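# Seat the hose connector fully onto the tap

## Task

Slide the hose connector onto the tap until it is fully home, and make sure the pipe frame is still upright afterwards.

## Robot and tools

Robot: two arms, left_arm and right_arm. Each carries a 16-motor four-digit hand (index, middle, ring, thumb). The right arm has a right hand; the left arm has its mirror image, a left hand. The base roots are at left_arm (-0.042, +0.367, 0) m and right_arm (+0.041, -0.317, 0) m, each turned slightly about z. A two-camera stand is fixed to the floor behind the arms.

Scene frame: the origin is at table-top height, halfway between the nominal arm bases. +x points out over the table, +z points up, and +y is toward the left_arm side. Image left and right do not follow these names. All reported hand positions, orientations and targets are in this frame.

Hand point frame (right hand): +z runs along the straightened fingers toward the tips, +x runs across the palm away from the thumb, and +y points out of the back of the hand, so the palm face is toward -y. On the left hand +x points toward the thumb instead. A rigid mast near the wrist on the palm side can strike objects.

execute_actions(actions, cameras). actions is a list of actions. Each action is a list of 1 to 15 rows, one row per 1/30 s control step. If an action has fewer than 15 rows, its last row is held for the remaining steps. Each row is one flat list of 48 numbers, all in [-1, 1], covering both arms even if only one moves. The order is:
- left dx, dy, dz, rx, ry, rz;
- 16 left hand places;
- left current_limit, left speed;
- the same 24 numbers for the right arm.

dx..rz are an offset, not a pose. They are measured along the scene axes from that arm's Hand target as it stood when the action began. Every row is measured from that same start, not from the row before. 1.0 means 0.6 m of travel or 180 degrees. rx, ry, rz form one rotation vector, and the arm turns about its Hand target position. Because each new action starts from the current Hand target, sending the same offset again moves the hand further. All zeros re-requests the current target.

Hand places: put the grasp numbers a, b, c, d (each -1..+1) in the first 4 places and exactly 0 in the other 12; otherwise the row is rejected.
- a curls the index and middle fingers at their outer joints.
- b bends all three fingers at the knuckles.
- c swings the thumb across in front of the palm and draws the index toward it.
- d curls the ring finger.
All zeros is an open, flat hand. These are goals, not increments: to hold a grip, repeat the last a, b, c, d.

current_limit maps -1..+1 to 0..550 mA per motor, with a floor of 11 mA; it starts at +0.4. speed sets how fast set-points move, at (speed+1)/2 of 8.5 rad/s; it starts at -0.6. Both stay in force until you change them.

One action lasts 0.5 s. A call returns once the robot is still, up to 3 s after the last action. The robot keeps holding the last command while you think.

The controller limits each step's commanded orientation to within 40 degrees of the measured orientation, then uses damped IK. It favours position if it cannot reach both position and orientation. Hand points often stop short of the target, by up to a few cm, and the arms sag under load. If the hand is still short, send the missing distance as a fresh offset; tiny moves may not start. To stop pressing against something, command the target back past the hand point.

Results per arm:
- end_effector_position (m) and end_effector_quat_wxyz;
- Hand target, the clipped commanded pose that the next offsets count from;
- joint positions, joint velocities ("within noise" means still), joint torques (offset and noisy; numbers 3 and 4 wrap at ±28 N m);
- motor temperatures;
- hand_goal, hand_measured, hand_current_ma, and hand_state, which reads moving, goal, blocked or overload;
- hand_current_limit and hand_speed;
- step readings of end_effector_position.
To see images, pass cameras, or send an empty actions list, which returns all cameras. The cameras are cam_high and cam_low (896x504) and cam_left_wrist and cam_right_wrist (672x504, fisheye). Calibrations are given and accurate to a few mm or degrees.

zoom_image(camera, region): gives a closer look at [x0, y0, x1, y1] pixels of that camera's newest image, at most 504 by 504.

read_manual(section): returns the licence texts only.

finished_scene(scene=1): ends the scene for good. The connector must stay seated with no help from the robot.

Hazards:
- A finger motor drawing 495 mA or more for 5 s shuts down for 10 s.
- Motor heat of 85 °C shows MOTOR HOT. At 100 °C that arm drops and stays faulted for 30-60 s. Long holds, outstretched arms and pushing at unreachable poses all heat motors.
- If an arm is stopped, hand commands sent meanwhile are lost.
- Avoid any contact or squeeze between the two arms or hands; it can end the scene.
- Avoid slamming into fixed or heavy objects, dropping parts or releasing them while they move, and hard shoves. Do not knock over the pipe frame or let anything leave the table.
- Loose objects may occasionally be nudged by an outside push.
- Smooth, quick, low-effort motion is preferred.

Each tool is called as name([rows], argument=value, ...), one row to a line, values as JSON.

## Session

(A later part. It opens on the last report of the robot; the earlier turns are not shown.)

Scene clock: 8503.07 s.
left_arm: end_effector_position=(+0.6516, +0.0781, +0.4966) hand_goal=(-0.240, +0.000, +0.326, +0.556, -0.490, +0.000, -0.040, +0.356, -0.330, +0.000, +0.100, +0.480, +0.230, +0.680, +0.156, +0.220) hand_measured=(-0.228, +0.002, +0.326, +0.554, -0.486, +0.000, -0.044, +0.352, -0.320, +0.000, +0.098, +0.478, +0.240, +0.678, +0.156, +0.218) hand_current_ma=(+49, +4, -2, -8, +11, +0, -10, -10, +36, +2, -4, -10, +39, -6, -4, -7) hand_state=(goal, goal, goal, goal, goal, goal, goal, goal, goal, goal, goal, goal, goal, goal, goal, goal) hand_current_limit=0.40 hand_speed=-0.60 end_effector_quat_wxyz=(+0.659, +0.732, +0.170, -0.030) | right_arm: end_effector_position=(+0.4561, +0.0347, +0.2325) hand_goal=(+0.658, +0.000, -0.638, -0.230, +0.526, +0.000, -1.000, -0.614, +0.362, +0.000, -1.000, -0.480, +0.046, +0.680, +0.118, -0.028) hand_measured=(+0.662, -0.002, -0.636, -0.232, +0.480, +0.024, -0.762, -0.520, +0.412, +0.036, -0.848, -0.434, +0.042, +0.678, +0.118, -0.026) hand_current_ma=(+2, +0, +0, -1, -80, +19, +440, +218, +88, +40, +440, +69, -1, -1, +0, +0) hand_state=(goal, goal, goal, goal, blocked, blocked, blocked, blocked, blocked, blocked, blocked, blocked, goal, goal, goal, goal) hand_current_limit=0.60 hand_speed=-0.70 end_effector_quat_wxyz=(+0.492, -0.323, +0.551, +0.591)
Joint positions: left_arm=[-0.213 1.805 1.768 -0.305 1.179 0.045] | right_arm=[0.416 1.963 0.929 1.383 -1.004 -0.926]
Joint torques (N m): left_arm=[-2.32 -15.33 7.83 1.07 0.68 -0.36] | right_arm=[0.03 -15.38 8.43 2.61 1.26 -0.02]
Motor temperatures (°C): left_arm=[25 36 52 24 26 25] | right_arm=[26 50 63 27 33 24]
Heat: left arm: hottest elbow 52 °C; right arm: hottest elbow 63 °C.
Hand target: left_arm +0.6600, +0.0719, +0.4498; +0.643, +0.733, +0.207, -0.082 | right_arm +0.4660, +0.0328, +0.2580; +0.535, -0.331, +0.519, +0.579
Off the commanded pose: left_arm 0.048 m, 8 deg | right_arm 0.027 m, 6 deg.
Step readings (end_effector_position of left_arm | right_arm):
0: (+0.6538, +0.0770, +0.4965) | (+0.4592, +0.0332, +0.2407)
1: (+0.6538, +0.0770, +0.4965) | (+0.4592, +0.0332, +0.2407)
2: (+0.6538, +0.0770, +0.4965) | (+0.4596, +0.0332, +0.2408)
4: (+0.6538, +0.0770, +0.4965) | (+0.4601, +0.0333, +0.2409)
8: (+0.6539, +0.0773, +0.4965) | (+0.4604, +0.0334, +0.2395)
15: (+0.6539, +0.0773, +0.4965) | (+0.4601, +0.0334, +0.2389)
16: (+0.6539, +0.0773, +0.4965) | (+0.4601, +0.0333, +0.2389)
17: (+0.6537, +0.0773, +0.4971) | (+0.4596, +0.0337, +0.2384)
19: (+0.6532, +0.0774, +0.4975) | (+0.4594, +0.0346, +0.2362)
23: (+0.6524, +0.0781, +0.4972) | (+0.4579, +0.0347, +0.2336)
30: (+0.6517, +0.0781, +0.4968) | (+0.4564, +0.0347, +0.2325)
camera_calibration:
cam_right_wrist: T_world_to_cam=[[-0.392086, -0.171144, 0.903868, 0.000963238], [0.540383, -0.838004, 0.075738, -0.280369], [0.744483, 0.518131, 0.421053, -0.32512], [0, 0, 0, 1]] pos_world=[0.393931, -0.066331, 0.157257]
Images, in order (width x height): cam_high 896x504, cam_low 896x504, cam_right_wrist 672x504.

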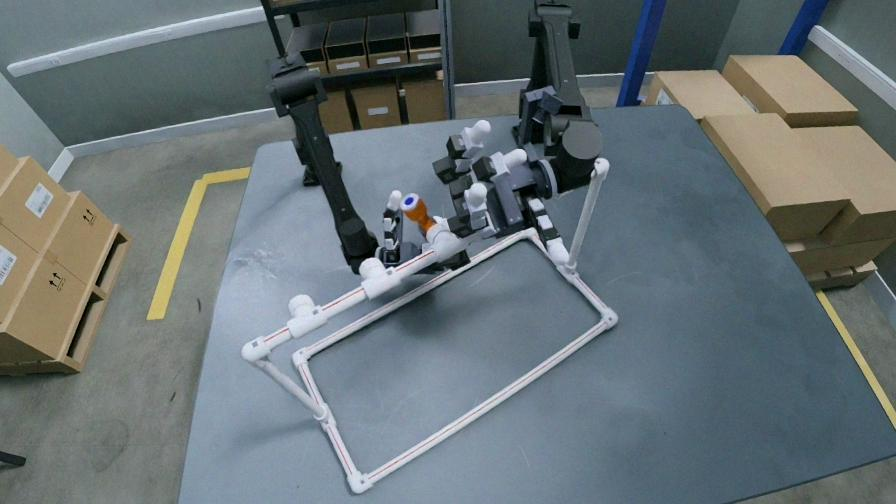

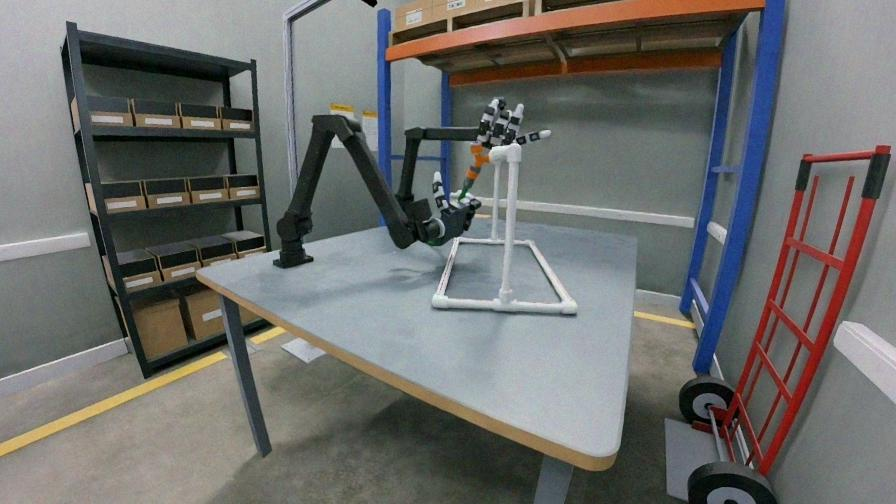

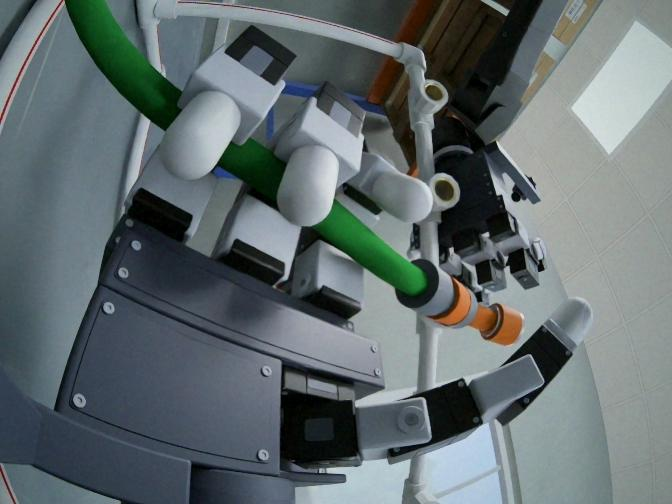

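execute_actions([
  [[-0.01,0.008,0.06,0,0,0,0.3,0.7,0.3,0.3,0,0,0,0,0,0,0,0,0,0,0,0,0.4,-0.6,0,0,0,0,0,0,1,0.1,0.45,1,0,0,0,0,0,0,0,0,0,0,0,0,0.6,-0.7]],
  [[-0.005,0.003,0.06,0,0,0,0.3,0.7,0.3,0.3,0,0,0,0,0,0,0,0,0,0,0,0,0.4,-0.6,0,0,0,0,0,0,1,0.1,0.45,1,0,0,0,0,0,0,0,0,0,0,0,0,0.6,-0.7]],
  [[0,0.0,0.08,0,0,0,0.3,0.7,0.3,0.3,0,0,0,0,0,0,0,0,0,0,0,0,0.4,-0.6,0,0,0,0,0,0,1,0.1,0.45,1,0,0,0,0,0,0,0,0,0,0,0,0,0.6,-0.7]],
], cameras=["cam_high","cam_low","cam_right_wrist"])

zoom_image(camera="cam_right_wrist", region=[400, 230, 540, 370])

zoom_image(camera="cam_low", region=[445, 90, 565, 220])

Scene clock: 8522.23 s.
left_arm: end_effector_position=(+0.6509, +0.0795, +0.5404) hand_goal=(-0.240, +0.000, +0.326, +0.556, -0.490, +0.000, -0.040, +0.356, -0.330, +0.000, +0.100, +0.480, +0.230, +0.680, +0.156, +0.220) hand_measured=(-0.228, +0.002, +0.326, +0.554, -0.486, +0.000, -0.044, +0.352, -0.320, +0.000, +0.098, +0.478, +0.240, +0.678, +0.156, +0.218) hand_current_ma=(+49, +4, -2, -8, +11, +0, -10, -10, +36, +2, -4, -10, +39, -6, -4, -7) hand_state=(goal, goal, goal, goal, goal, goal, goal, goal, goal, goal, goal, goal, goal, goal, goal, goal) hand_current_limit=0.40 hand_speed=-0.60 end_effector_quat_wxyz=(+0.636, +0.731, +0.226, -0.097) | right_arm: end_effector_position=(+0.4586, +0.0351, +0.2338) hand_goal=(+0.658, +0.000, -0.638, -0.230, +0.526, +0.000, -1.000, -0.614, +0.362, +0.000, -1.000, -0.480, +0.046, +0.680, +0.118, -0.028) hand_measured=(+0.662, -0.002, -0.636, -0.232, +0.480, +0.024, -0.762, -0.520, +0.412, +0.036, -0.848, -0.434, +0.042, +0.678, +0.118, -0.026) hand_current_ma=(+2, +0, +0, -1, -80, +19, +440, +221, +87, +40, +440, +69, -1, -1, +0, +0) hand_state=(goal, goal, goal, goal, blocked, blocked, blocked, blocked, blocked, blocked, blocked, blocked, goal, goal, goal, goal) hand_current_limit=0.60 hand_speed=-0.70 end_effector_quat_wxyz=(+0.493, -0.315, +0.554, +0.593)
Joint positions: left_arm=[-0.211 1.807 1.956 -0.638 1.195 0.007] | right_arm=[0.418 1.965 0.929 1.387 -0.99 -0.914]
Joint torques (N m): left_arm=[-1.79 -16.79 16.25 2.29 0.48 0.03] | right_arm=[0.56 -15.38 8.5 2.58 0.77 -0.2]
Motor temperatures (°C): left_arm=[25 35 51 24 26 25] | right_arm=[26 48 59 28 32 24]
Heat: left arm: hottest elbow 51 °C; right arm: hottest elbow 59 °C.
Hand target: left_arm +0.6511, +0.0784, +0.5697; +0.643, +0.733, +0.207, -0.082 | right_arm +0.4661, +0.0327, +0.2580; +0.535, -0.331, +0.519, +0.579
Off the commanded pose: left_arm 0.029 m, 3 deg | right_arm 0.025 m, 7 deg.
Step readings (end_effector_position of left_arm | right_arm):
0: (+0.6516, +0.0781, +0.4966) | (+0.4561, +0.0348, +0.2323)
1: (+0.6516, +0.0781, +0.4965) | (+0.4561, +0.0348, +0.2323)
2: (+0.6513, +0.0782, +0.4967) | (+0.4561, +0.0348, +0.2323)
4: (+0.6506, +0.0788, +0.4976) | (+0.4559, +0.0349, +0.2322)
8: (+0.6496, +0.0794, +0.4979) | (+0.4555, +0.0352, +0.2320)
15: (+0.6500, +0.0795, +0.4978) | (+0.4555, +0.0351, +0.2320)
16: (+0.6500, +0.0795, +0.4980) | (+0.4555, +0.0351, +0.2320)
17: (+0.6501, +0.0795, +0.4990) | (+0.4555, +0.0351, +0.2320)
19: (+0.6503, +0.0794, +0.4999) | (+0.4555, +0.0351, +0.2320)
23: (+0.6506, +0.0794, +0.5009) | (+0.4557, +0.0352, +0.2321)
30: (+0.6504, +0.0793, +0.5018) | (+0.4559, +0.0352, +0.2322)
31: (+0.6504, +0.0793, +0.5021) | (+0.4559, +0.0352, +0.2322)
32: (+0.6504, +0.0793, +0.5037) | (+0.4559, +0.0352, +0.2322)
34: (+0.6508, +0.0795, +0.5067) | (+0.4565, +0.0352, +0.2325)
38: (+0.6503, +0.0799, +0.5211) | (+0.4585, +0.0351, +0.2337)
45: (+0.6476, +0.0802, +0.5438) | (+0.4586, +0.0351, +0.2338)
camera_calibration:
cam_right_wrist: T_world_to_cam=[[-0.382814, -0.173983, 0.907295, -0.00420962], [0.532692, -0.843967, 0.0629186, -0.274809], [0.75478, 0.507394, 0.415762, -0.330831], [0, 0, 0, 1]] pos_world=[0.394482, -0.0648007, 0.158657]
Images, in order (width x height): cam_high 896x504, cam_low 896x504, cam_right_wrist 672x504.

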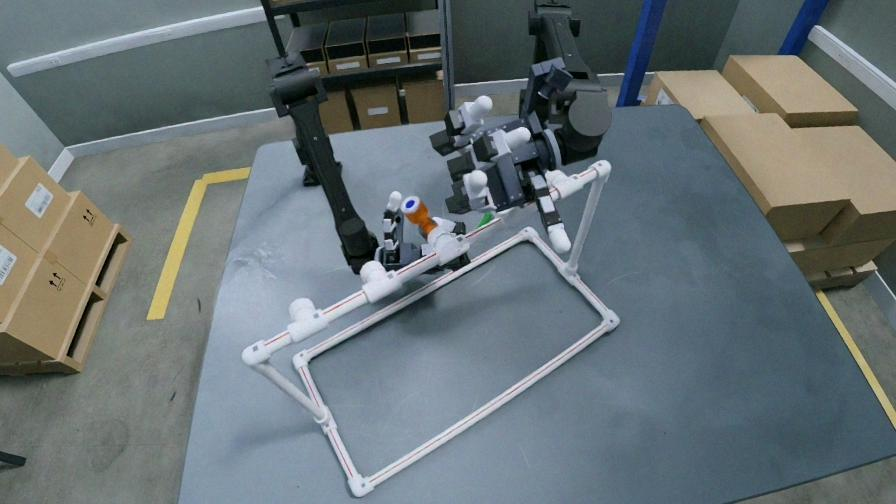

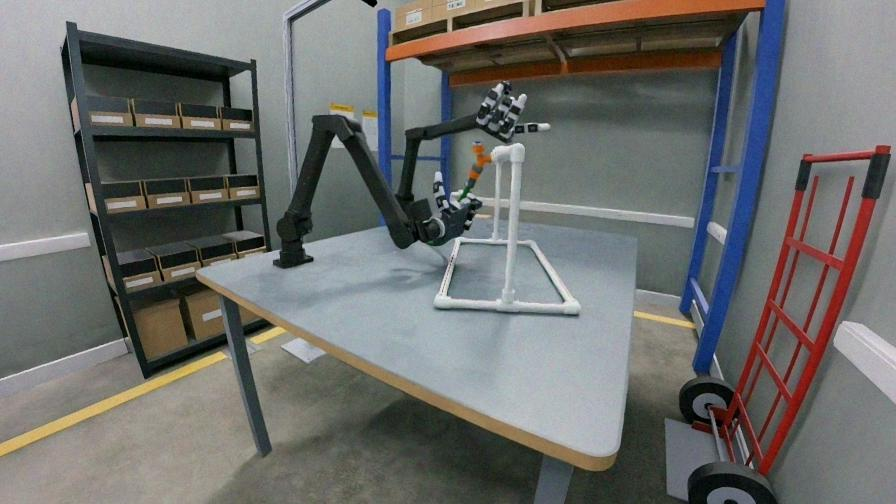

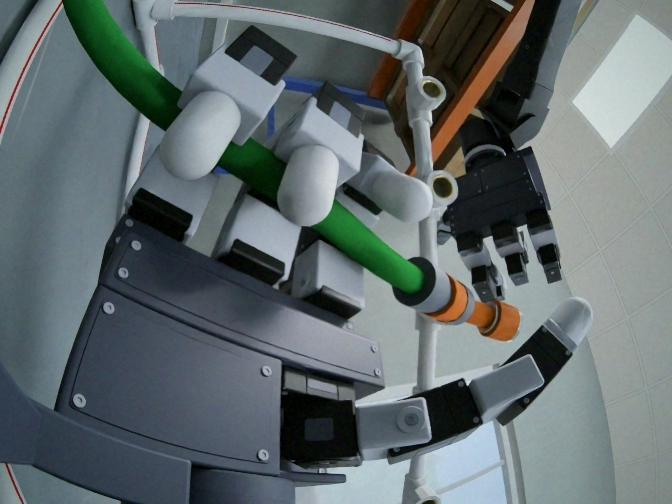

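Scaled by 3.600 from the camera's 672x504 image, which has a finer 960x720 frame.

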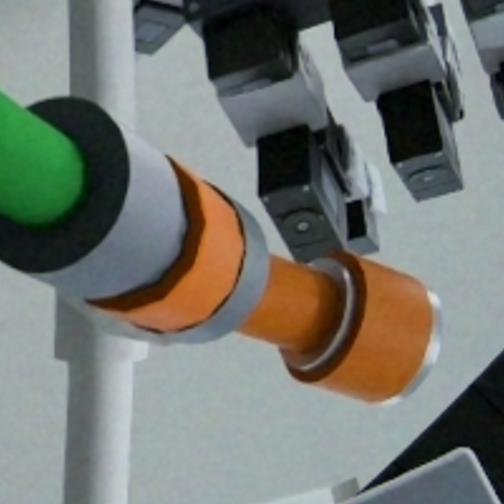

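Scaled by 3.877 from the camera's 896x504 image, which has a finer 1280x720 frame.

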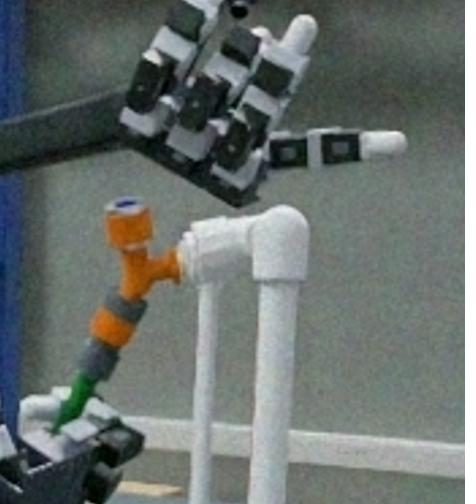

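execute_actions([
  [[-0.01,0.02,0.1,0,0,0,0.3,0.7,0.3,0.3,0,0,0,0,0,0,0,0,0,0,0,0,0.4,-0.6,0,0,0,0,0,0,0.8,0.1,0.45,0.8,0,0,0,0,0,0,0,0,0,0,0,0,0.6,-0.75]],
  [[-0.05,0.08,0.02,0,0,0,0.3,0.7,0.3,0.3,0,0,0,0,0,0,0,0,0,0,0,0,0.4,-0.6,0,0,0,0,0,0,0.6,0.05,0.45,0.6,0,0,0,0,0,0,0,0,0,0,0,0,0.6,-0.75]],
], cameras=["cam_high","cam_low","cam_right_wrist"])

zoom_image(camera="cam_right_wrist", region=[400, 230, 540, 370])

Scene clock: 8572.67 s.
left_arm: end_effector_position=(+0.6365, +0.1405, +0.6025) hand_goal=(-0.240, +0.000, +0.326, +0.556, -0.490, +0.000, -0.040, +0.356, -0.330, +0.000, +0.100, +0.480, +0.230, +0.680, +0.156, +0.220) hand_measured=(-0.228, +0.002, +0.326, +0.554, -0.488, +0.000, -0.044, +0.352, -0.322, +0.000, +0.098, +0.478, +0.240, +0.678, +0.156, +0.218) hand_current_ma=(+45, +4, -2, -8, +9, +0, -10, -10, +30, +2, -4, -10, +39, -6, -4, -7) hand_state=(goal, goal, goal, goal, goal, goal, goal, goal, goal, goal, goal, goal, goal, goal, goal, goal) hand_current_limit=0.40 hand_speed=-0.60 end_effector_quat_wxyz=(+0.635, +0.728, +0.236, -0.104) | right_arm: end_effector_position=(+0.4605, +0.0342, +0.2364) hand_goal=(+0.646, +0.000, -0.252, +0.140, +0.632, +0.000, -0.390, -0.034, +0.578, +0.000, -0.380, -0.010, +0.006, +0.680, +0.118, +0.022) hand_measured=(+0.656, -0.002, -0.254, +0.138, +0.632, +0.000, -0.394, -0.038, +0.578, +0.000, -0.384, -0.012, +0.004, +0.678, +0.118, +0.020) hand_current_ma=(+6, +0, -1, -1, +0, +0, -1, -1, +0, +0, -1, -1, +0, -1, +0, -1) hand_state=(goal, goal, goal, goal, goal, goal, goal, goal, goal, goal, goal, goal, goal, goal, goal, goal) hand_current_limit=0.60 hand_speed=-0.75 end_effector_quat_wxyz=(+0.503, -0.314, +0.549, +0.589)
Joint positions: left_arm=[-0.116 1.803 2.145 -0.968 1.273 0.13] | right_arm=[0.415 1.965 0.933 1.399 -0.979 -0.918]
Joint torques (N m): left_arm=[-2.2 -19.25 13.6 2.11 0.61 0.08] | right_arm=[0.44 -16.15 8.17 2.03 0.37 -0.11]
Motor temperatures (°C): left_arm=[25 35 67 24 26 25] | right_arm=[26 51 54 28 30 24]
Heat: left arm: hottest elbow 67 °C; right arm: hottest elbow 54 °C.
Hand target: left_arm +0.6150, +0.1384, +0.6419; +0.643, +0.733, +0.207, -0.082 | right_arm +0.4661, +0.0327, +0.2579; +0.534, -0.331, +0.519, +0.579
Off the commanded pose: left_arm 0.045 m, 4 deg | right_arm 0.022 m, 5 deg.
Step readings (end_effector_position of left_arm | right_arm):
0: (+0.6509, +0.0795, +0.5404) | (+0.4586, +0.0351, +0.2338)
1: (+0.6509, +0.0795, +0.5407) | (+0.4586, +0.0351, +0.2338)
2: (+0.6504, +0.0795, +0.5421) | (+0.4586, +0.0351, +0.2338)
4: (+0.6499, +0.0796, +0.5473) | (+0.4587, +0.0351, +0.2339)
8: (+0.6457, +0.0818, +0.5719) | (+0.4600, +0.0348, +0.2343)
15: (+0.6364, +0.0845, +0.6109) | (+0.4603, +0.0339, +0.2353)
16: (+0.6356, +0.0845, +0.6131) | (+0.4603, +0.0339, +0.2354)
17: (+0.6342, +0.0855, +0.6140) | (+0.4604, +0.0339, +0.2356)
19: (+0.6304, +0.0896, +0.6130) | (+0.4605, +0.0339, +0.2358)
23: (+0.6342, +0.1103, +0.6067) | (+0.4605, +0.0340, +0.2362)
30: (+0.6398, +0.1408, +0.6027) | (+0.4605, +0.0342, +0.2364)
camera_calibration:
cam_right_wrist: T_world_to_cam=[[-0.401643, -0.17661, 0.898606, 0.00489476], [0.520033, -0.851665, 0.065051, -0.271225], [0.753823, 0.493432, 0.433908, -0.336354], [0, 0, 0, 1]] pos_world=[0.396564, -0.0641611, 0.159192]
Images, in order (width x height): cam_high 896x504, cam_low 896x504, cam_right_wrist 672x504.

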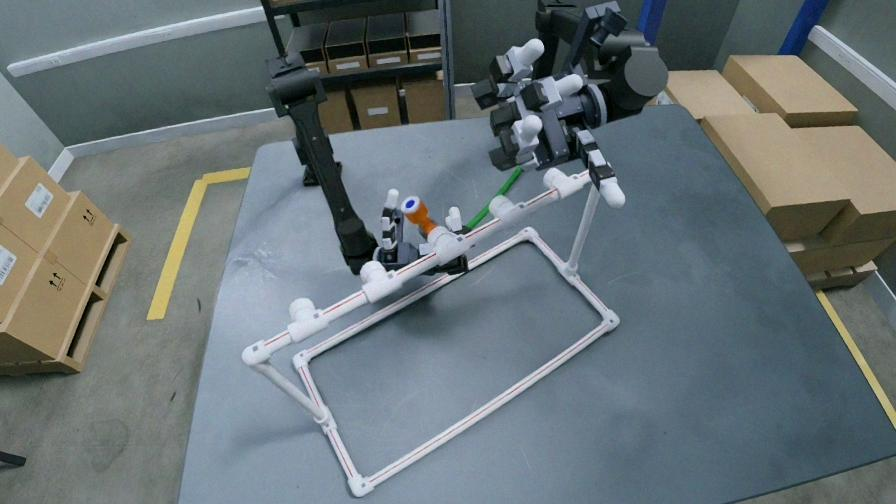

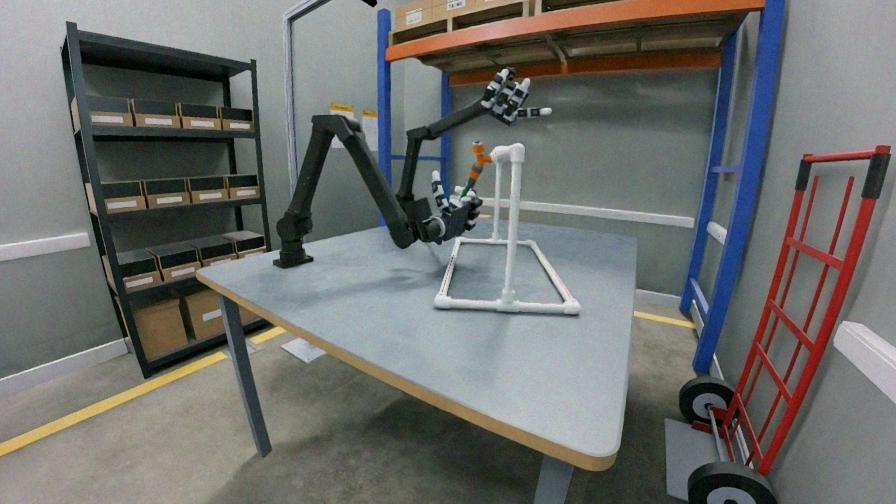

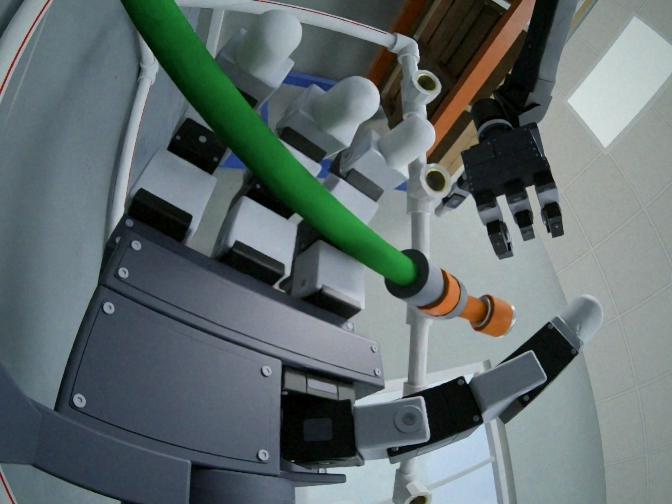

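Scaled by 3.600 from the camera's 672x504 image, which has a finer 960x720 frame.

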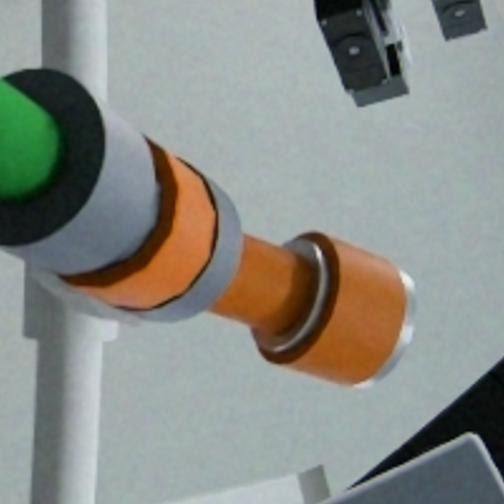

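execute_actions([
  [[-0.06,0.06,0.0,0,0,0,0.3,0.7,0.3,0.3,0,0,0,0,0,0,0,0,0,0,0,0,0.4,-0.6,0,0,0,0,0,0,0.2,-0.05,0.4,0.2,0,0,0,0,0,0,0,0,0,0,0,0,0.6,-0.75]],
  [[-0.08,0.05,0.0,0,0,0,0.3,0.7,0.3,0.3,0,0,0,0,0,0,0,0,0,0,0,0,0.4,-0.6,0,0,0,0,0,0,-0.05,-0.1,0.3,-0.05,0,0,0,0,0,0,0,0,0,0,0,0,0.6,-0.75]],
], cameras=["cam_high","cam_low","cam_right_wrist"])

zoom_image(camera="cam_right_wrist", region=[400, 230, 540, 370])

Scene clock: 8592.33 s.
left_arm: end_effector_position=(+0.5402, +0.2004, +0.6285) hand_goal=(-0.240, +0.000, +0.326, +0.556, -0.490, +0.000, -0.040, +0.356, -0.330, +0.000, +0.100, +0.480, +0.230, +0.680, +0.156, +0.220) hand_measured=(-0.228, +0.002, +0.326, +0.554, -0.488, +0.000, -0.044, +0.352, -0.322, +0.000, +0.098, +0.478, +0.240, +0.678, +0.156, +0.218) hand_current_ma=(+42, +4, -2, -8, +8, +0, -10, -10, +30, +2, -4, -10, +39, -6, -4, -7) hand_state=(goal, goal, goal, goal, goal, goal, goal, goal, goal, goal, goal, goal, goal, goal, goal, goal) hand_current_limit=0.40 hand_speed=-0.60 end_effector_quat_wxyz=(+0.642, +0.729, +0.219, -0.092) | right_arm: end_effector_position=(+0.4597, +0.0340, +0.2366) hand_goal=(+0.770, +0.000, +0.436, +0.728, +0.928, +0.000, +0.680, +0.862, +0.992, +0.000, +0.660, +0.740, +0.196, +0.680, +0.156, +0.112) hand_measured=(+0.772, -0.002, +0.434, +0.726, +0.930, -0.002, +0.678, +0.860, +0.994, -0.002, +0.658, +0.738, +0.188, +0.678, +0.154, +0.110) hand_current_ma=(+0, +0, +0, -1, +0, +0, +0, -1, +0, +0, +0, -1, -4, -1, -1, -1) hand_state=(goal, goal, goal, goal, goal, goal, goal, goal, goal, goal, goal, goal, goal, goal, goal, goal) hand_current_limit=0.60 hand_speed=-0.75 end_effector_quat_wxyz=(+0.506, -0.317, +0.546, +0.588)
Joint positions: left_arm=[-0.013 1.581 1.947 -1.22 1.36 0.409] | right_arm=[0.415 1.965 0.933 1.405 -0.979 -0.922]
Joint torques (N m): left_arm=[-1.14 -14.51 11.02 1.88 0.78 0.19] | right_arm=[0.44 -15.97 8.5 1.98 0.39 -0.22]
Motor temperatures (°C): left_arm=[25 36 63 24 27 25] | right_arm=[26 51 52 27 29 24]
Heat: left arm: hottest elbow 63 °C; right arm: hottest elbow 52 °C.
Hand target: left_arm +0.5310, +0.2044, +0.6420; +0.643, +0.733, +0.207, -0.082 | right_arm +0.4660, +0.0327, +0.2579; +0.534, -0.331, +0.519, +0.579
Off the commanded pose: left_arm 0.017 m, 2 deg | right_arm 0.022 m, 5 deg.
Step readings (end_effector_position of left_arm | right_arm):
0: (+0.6365, +0.1405, +0.6026) | (+0.4605, +0.0342, +0.2364)
1: (+0.6362, +0.1405, +0.6029) | (+0.4605, +0.0342, +0.2364)
2: (+0.6341, +0.1405, +0.6036) | (+0.4605, +0.0342, +0.2364)
4: (+0.6277, +0.1417, +0.6030) | (+0.4602, +0.0341, +0.2366)
8: (+0.6109, +0.1517, +0.6088) | (+0.4599, +0.0340, +0.2367)
15: (+0.5893, +0.1694, +0.6329) | (+0.4599, +0.0341, +0.2366)
16: (+0.5878, +0.1707, +0.6342) | (+0.4599, +0.0341, +0.2366)
17: (+0.5846, +0.1723, +0.6343) | (+0.4598, +0.0340, +0.2366)
19: (+0.5769, +0.1777, +0.6287) | (+0.4597, +0.0340, +0.2366)
23: (+0.5614, +0.1875, +0.6196) | (+0.4597, +0.0340, +0.2366)
30: (+0.5452, +0.2002, +0.6281) | (+0.4597, +0.0340, +0.2366)
camera_calibration:
cam_right_wrist: T_world_to_cam=[[-0.409474, -0.177465, 0.894895, 0.00883611], [0.519093, -0.851963, 0.0685682, -0.271302], [0.750249, 0.49261, 0.440978, -0.335789], [0, 0, 0, 1]] pos_world=[0.396374, -0.0641586, 0.158771]
Images, in order (width x height): cam_high 896x504, cam_low 896x504, cam_right_wrist 672x504.

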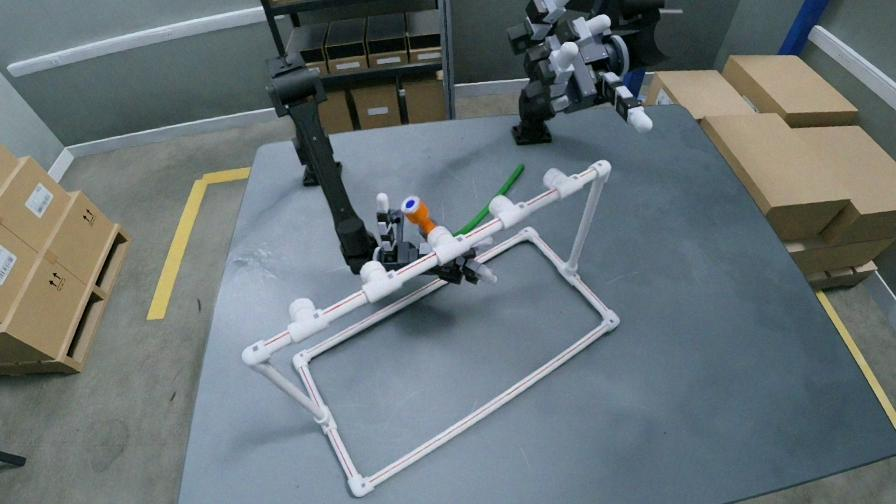

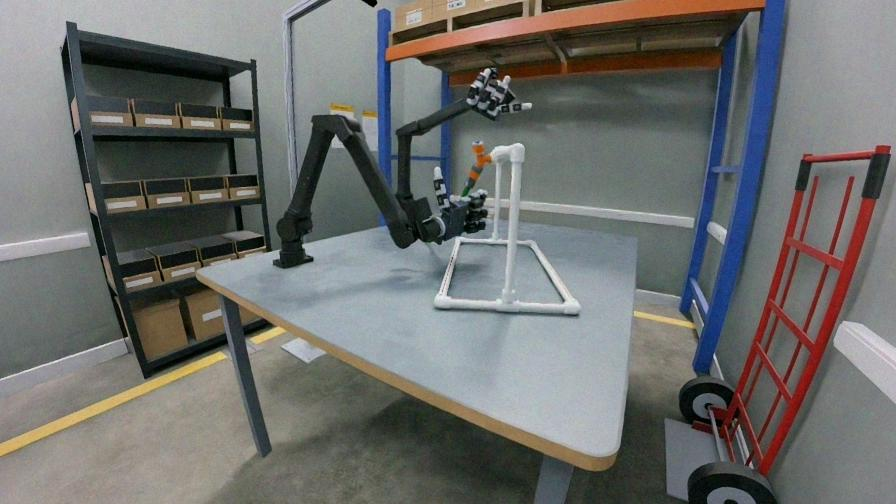

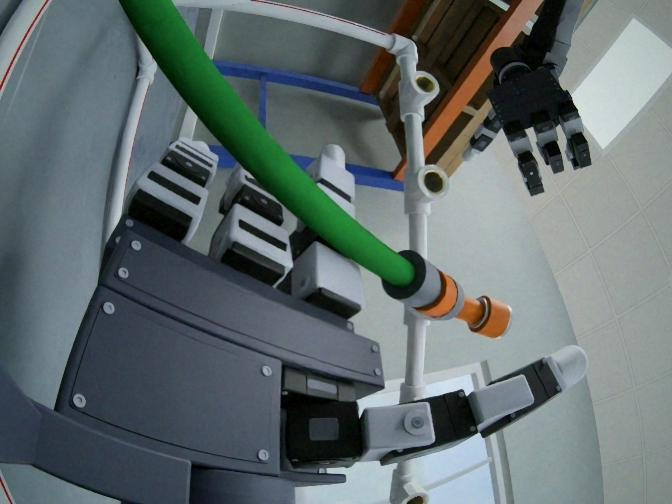

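Scaled by 3.600 from the camera's 672x504 image, which has a finer 960x720 frame.

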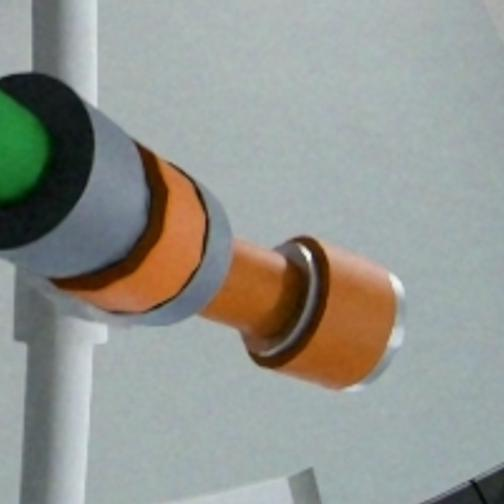

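execute_actions([
  [[0,0,0,0,0,0,0.3,0.7,0.3,0.3,0,0,0,0,0,0,0,0,0,0,0,0,0.4,-0.6,-0.012,-0.06,-0.008,0,0,0,-0.05,-0.1,0.3,-0.05,0,0,0,0,0,0,0,0,0,0,0,0,0.6,-0.75]],
], cameras=["cam_high","cam_right_wrist"])

Scene clock: 8606.47 s.
left_arm: end_effector_position=(+0.5356, +0.1994, +0.6233) hand_goal=(-0.240, +0.000, +0.326, +0.556, -0.490, +0.000, -0.040, +0.356, -0.330, +0.000, +0.100, +0.480, +0.230, +0.680, +0.156, +0.220) hand_measured=(-0.228, +0.002, +0.326, +0.554, -0.488, +0.000, -0.044, +0.352, -0.322, +0.000, +0.098, +0.478, +0.240, +0.678, +0.156, +0.218) hand_current_ma=(+42, +4, -2, -8, +8, +0, -10, -10, +30, +2, -4, -10, +39, -6, -4, -7) hand_state=(goal, goal, goal, goal, goal, goal, goal, goal, goal, goal, goal, goal, goal, goal, goal, goal) hand_current_limit=0.40 hand_speed=-0.60 end_effector_quat_wxyz=(+0.638, +0.731, +0.220, -0.099) | right_arm: end_effector_position=(+0.4654, -0.0026, +0.2447) hand_goal=(+0.770, +0.000, +0.436, +0.728, +0.928, +0.000, +0.680, +0.862, +0.992, +0.000, +0.660, +0.740, +0.196, +0.680, +0.156, +0.112) hand_measured=(+0.780, -0.002, +0.434, +0.726, +0.930, -0.002, +0.678, +0.860, +0.994, -0.002, +0.658, +0.738, +0.190, +0.678, +0.154, +0.110) hand_current_ma=(+7, -1, +0, -1, +1, +0, +0, -1, +1, +0, +0, -1, -3, -1, +0, -1) hand_state=(goal, goal, goal, goal, goal, goal, goal, goal, goal, goal, goal, goal, goal, goal, goal, goal) hand_current_limit=0.60 hand_speed=-0.75 end_effector_quat_wxyz=(+0.531, -0.327, +0.528, +0.577)
Joint positions: left_arm=[-0.013 1.581 1.947 -1.284 1.36 0.462] | right_arm=[0.341 1.957 0.928 1.493 -1.034 -0.892]
Joint torques (N m): left_arm=[-0.85 -13.39 13.03 1.81 0.84 0.12] | right_arm=[1.49 -15.62 4.75 1.96 0.39 0.06]
Motor temperatures (°C): left_arm=[25 36 62 24 27 25] | right_arm=[26 51 51 27 29 24]
Heat: left arm: hottest elbow 62 °C; right arm: hottest shoulder 51 °C.
Hand target: left_arm +0.5310, +0.2044, +0.6419; +0.643, +0.733, +0.207, -0.082 | right_arm +0.4590, -0.0033, +0.2530; +0.534, -0.331, +0.519, +0.579
Off the commanded pose: left_arm 0.020 m, 2 deg | right_arm 0.011 m, 1 deg.
Step readings (end_effector_position of left_arm | right_arm):
0: (+0.5402, +0.2004, +0.6285) | (+0.4597, +0.0340, +0.2366)
1: (+0.5402, +0.2004, +0.6285) | (+0.4598, +0.0339, +0.2366)
2: (+0.5399, +0.2003, +0.6280) | (+0.4592, +0.0318, +0.2366)
4: (+0.5393, +0.2002, +0.6267) | (+0.4579, +0.0271, +0.2369)
8: (+0.5379, +0.1999, +0.6248) | (+0.4621, +0.0108, +0.2399)
15: (+0.5364, +0.1996, +0.6236) | (+0.4668, -0.0021, +0.2456)
camera_calibration:
cam_right_wrist: T_world_to_cam=[[-0.47012, -0.182397, 0.86355, 0.0333038], [0.498522, -0.862268, 0.0892712, -0.301501], [0.728328, 0.472467, 0.496299, -0.328911], [0, 0, 0, 1]] pos_world=[0.405517, -0.0985004, 0.161394]
Images, in order (width x height): cam_high 896x504, cam_right_wrist 672x504.

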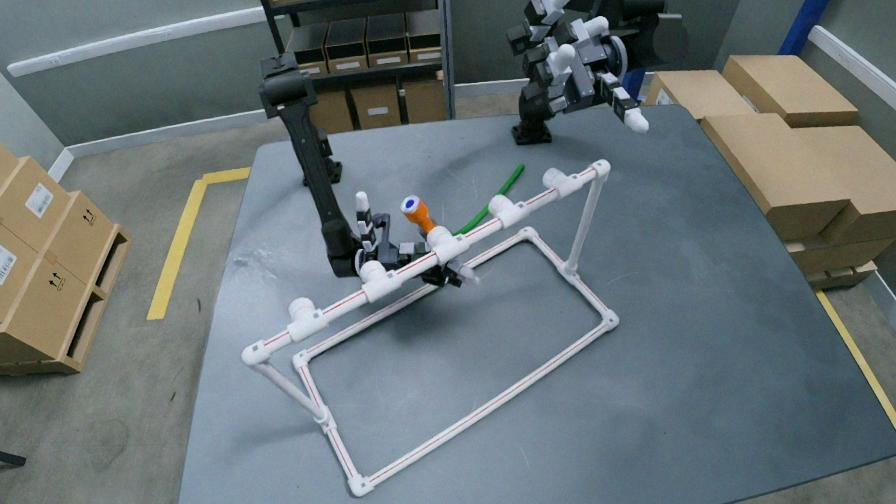

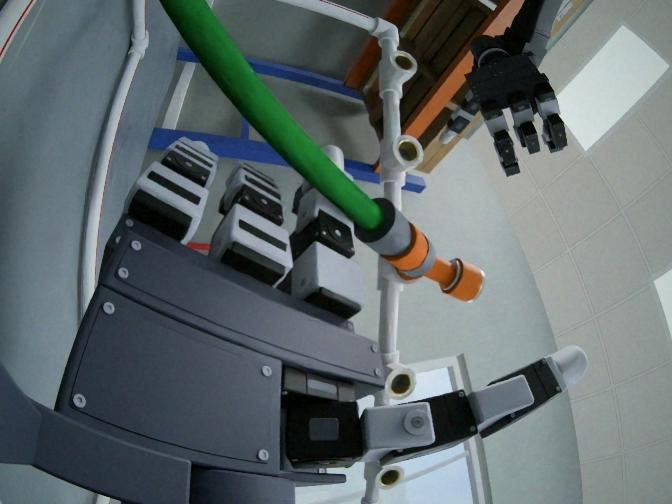

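execute_actions([
  [[0,0,0,0,0,0,0.3,0.7,0.3,0.3,0,0,0,0,0,0,0,0,0,0,0,0,0.4,-0.6,-0.018,-0.09,-0.018,0,0,0,-0.05,-0.1,0.3,-0.05,0,0,0,0,0,0,0,0,0,0,0,0,0.6,-0.75]],
  [[0,0,0,0,0,0,0.3,0.7,0.3,0.3,0,0,0,0,0,0,0,0,0,0,0,0,0.4,-0.6,-0.018,-0.09,-0.018,0,0,0,-0.05,-0.1,0.3,-0.05,0,0,0,0,0,0,0,0,0,0,0,0,0.6,-0.75]],
  [[0,0,0,0,0,0,0.3,0.7,0.3,0.3,0,0,0,0,0,0,0,0,0,0,0,0,0.4,-0.6,-0.03,-0.09,-0.01,0,0,0,-0.05,-0.1,0.3,-0.05,0,0,0,0,0,0,0,0,0,0,0,0,0.6,-0.75]],
], cameras=["all"])

zoom_image(camera="cam_low", region=[445, 100, 565, 220])

zoom_image(camera="cam_right_wrist", region=[300, 130, 460, 300])

Scene clock: 8623.40 s.
left_arm: end_effector_position=(+0.5349, +0.1992, +0.6228) hand_goal=(-0.240, +0.000, +0.326, +0.556, -0.490, +0.000, -0.040, +0.356, -0.330, +0.000, +0.100, +0.480, +0.230, +0.680, +0.156, +0.220) hand_measured=(-0.228, +0.002, +0.326, +0.554, -0.488, +0.000, -0.044, +0.352, -0.322, +0.000, +0.098, +0.478, +0.240, +0.678, +0.156, +0.218) hand_current_ma=(+42, +4, -2, -8, +8, +0, -10, -10, +30, +2, -4, -10, +39, -6, -4, -7) hand_state=(goal, goal, goal, goal, goal, goal, goal, goal, goal, goal, goal, goal, goal, goal, goal, goal) hand_current_limit=0.40 hand_speed=-0.60 end_effector_quat_wxyz=(+0.638, +0.731, +0.220, -0.099) | right_arm: end_effector_position=(+0.4255, -0.1671, +0.2210) hand_goal=(+0.770, +0.000, +0.436, +0.728, +0.928, +0.000, +0.680, +0.862, +0.992, +0.000, +0.660, +0.740, +0.196, +0.680, +0.156, +0.112) hand_measured=(+0.776, -0.002, +0.440, +0.730, +0.930, -0.002, +0.678, +0.860, +0.994, -0.002, +0.658, +0.738, +0.192, +0.678, +0.154, +0.110) hand_current_ma=(+4, +0, +1, +1, +1, +0, +0, -1, +1, +0, +0, -1, -2, -1, +0, -1) hand_state=(goal, goal, goal, goal, goal, goal, goal, goal, goal, goal, goal, goal, goal, goal, goal, goal) hand_current_limit=0.60 hand_speed=-0.75 end_effector_quat_wxyz=(+0.507, -0.336, +0.591, +0.530)
Joint positions: left_arm=[-0.013 1.581 1.947 -1.292 1.361 0.469] | right_arm=[-0.036 1.839 0.706 1.554 -1.387 -0.864]
Joint torques (N m): left_arm=[-0.91 -13.27 13.24 1.81 0.85 0.12] | right_arm=[1.67 -12.69 3.63 1.46 0.42 -0.08]
Motor temperatures (°C): left_arm=[25 35 62 24 27 25] | right_arm=[26 50 49 27 28 24]
Heat: left arm: hottest elbow 62 °C; right arm: hottest shoulder 50 °C.
Hand target: left_arm +0.5310, +0.2044, +0.6419; +0.643, +0.733, +0.207, -0.082 | right_arm +0.4192, -0.1653, +0.2254; +0.535, -0.331, +0.519, +0.579
Off the commanded pose: left_arm 0.020 m, 3 deg | right_arm 0.008 m, 11 deg.
joint sent to its limit (right arm) — joint 4 (wrist pitch), upper limit. The joint targets are off in orientation, not in position.
Step readings (end_effector_position of left_arm | right_arm):
0: (+0.5355, +0.1994, +0.6233) | (+0.4654, -0.0026, +0.2448)
1: (+0.5355, +0.1994, +0.6233) | (+0.4650, -0.0027, +0.2446)
2: (+0.5355, +0.1994, +0.6233) | (+0.4631, -0.0047, +0.2435)
4: (+0.5354, +0.1993, +0.6232) | (+0.4577, -0.0127, +0.2395)
8: (+0.5352, +0.1993, +0.6230) | (+0.4530, -0.0381, +0.2294)
15: (+0.5350, +0.1993, +0.6228) | (+0.4565, -0.0573, +0.2333)
16: (+0.5350, +0.1993, +0.6229) | (+0.4554, -0.0574, +0.2340)
17: (+0.5350, +0.1993, +0.6229) | (+0.4530, -0.0592, +0.2334)
19: (+0.5350, +0.1993, +0.6228) | (+0.4460, -0.0667, +0.2310)
23: (+0.5349, +0.1993, +0.6229) | (+0.4414, -0.0927, +0.2249)
30: (+0.5349, +0.1992, +0.6228) | (+0.4455, -0.1126, +0.2251)
31: (+0.5349, +0.1992, +0.6228) | (+0.4445, -0.1127, +0.2251)
32: (+0.5349, +0.1992, +0.6228) | (+0.4418, -0.1145, +0.2241)
34: (+0.5349, +0.1992, +0.6228) | (+0.4314, -0.1214, +0.2210)
38: (+0.5349, +0.1992, +0.6228) | (+0.4240, -0.1466, +0.2187)
45: (+0.5349, +0.1992, +0.6228) | (+0.4269, -0.1671, +0.2216)
camera_calibration:
cam_left_wrist: T_world_to_cam=[[-0.965512, -0.0721223, -0.25017, 0.655514], [0.0715953, 0.850276, -0.521445, 0.0697556], [0.250321, -0.521372, -0.815788, 0.605495], [0, 0, 0, 1]] pos_world=[0.476344, 0.303654, 0.694319]
cam_right_wrist: T_world_to_cam=[[-0.429578, -0.027075, 0.902624, 0.00511718], [0.459594, -0.866966, 0.192725, -0.428463], [0.777326, 0.497631, 0.384873, -0.202441], [0, 0, 0, 1]] pos_world=[0.35648, -0.270584, 0.155871]

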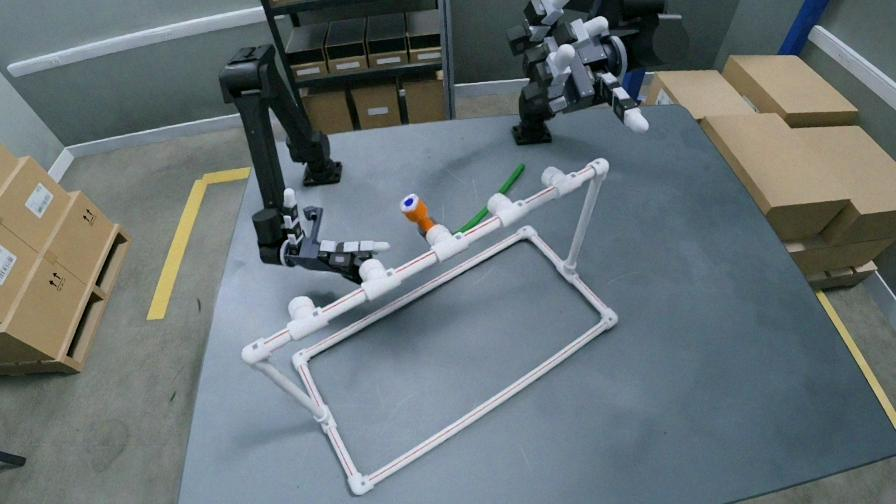

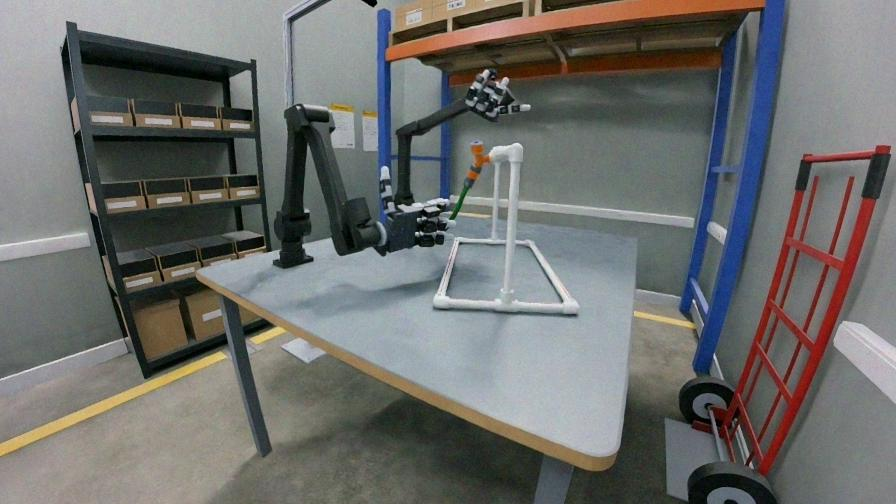

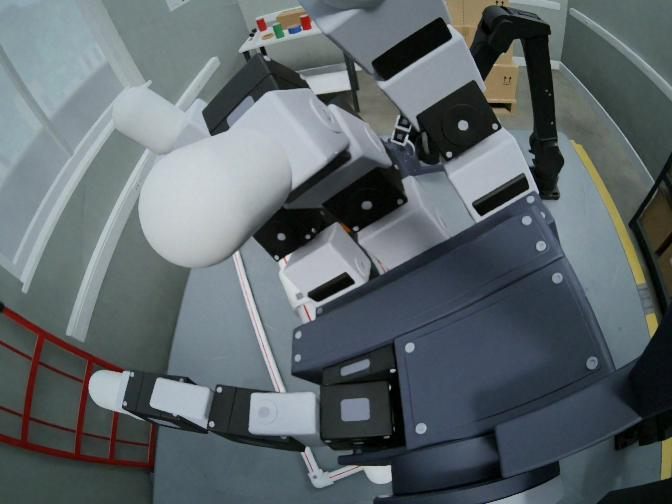

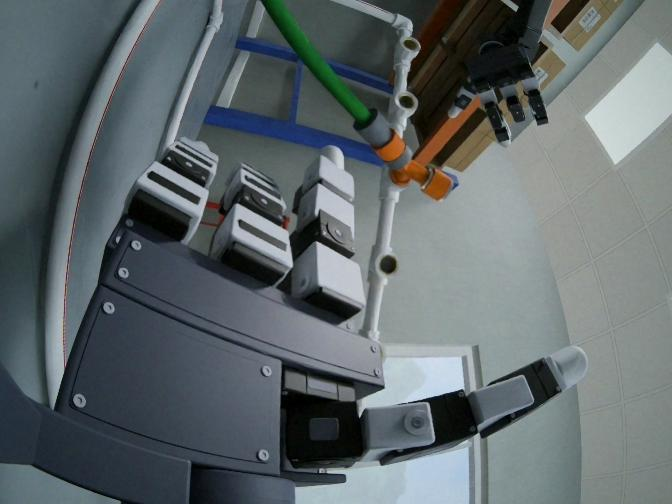

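Scaled by 4.200 from the camera's 896x504 image, which has a finer 1280x720 frame.

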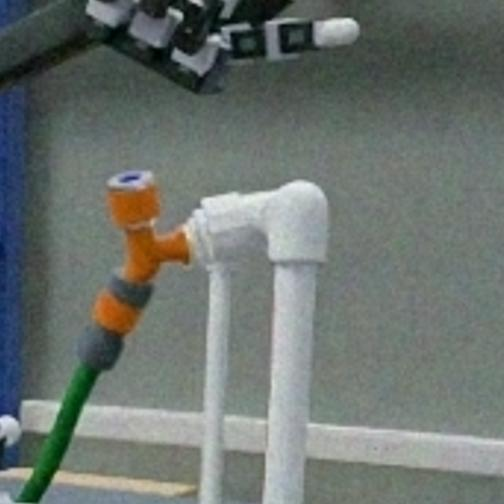

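Scaled by 2.965 from the camera's 672x504 image, which has a finer 960x720 frame.

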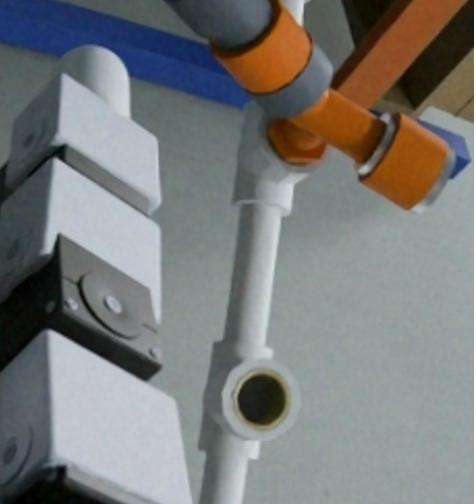

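zoom_image(camera="cam_right_wrist", region=[350, 90, 470, 210])

zoom_image(camera="cam_high", region=[220, 140, 640, 504])

Scaled by 4.200 from the camera's 672x504 image, which has a finer 960x720 frame.

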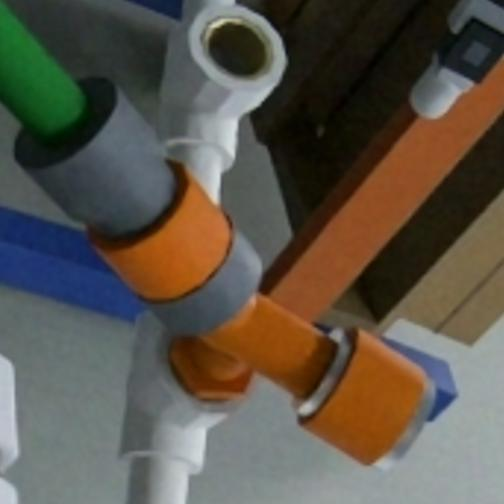

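Scaled by 1.200 from the camera's 896x504 image, which has a finer 1280x720 frame.

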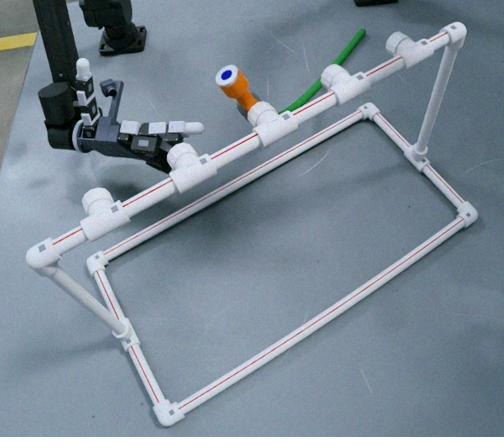

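finished_scene()

The scene is finished: the task was done.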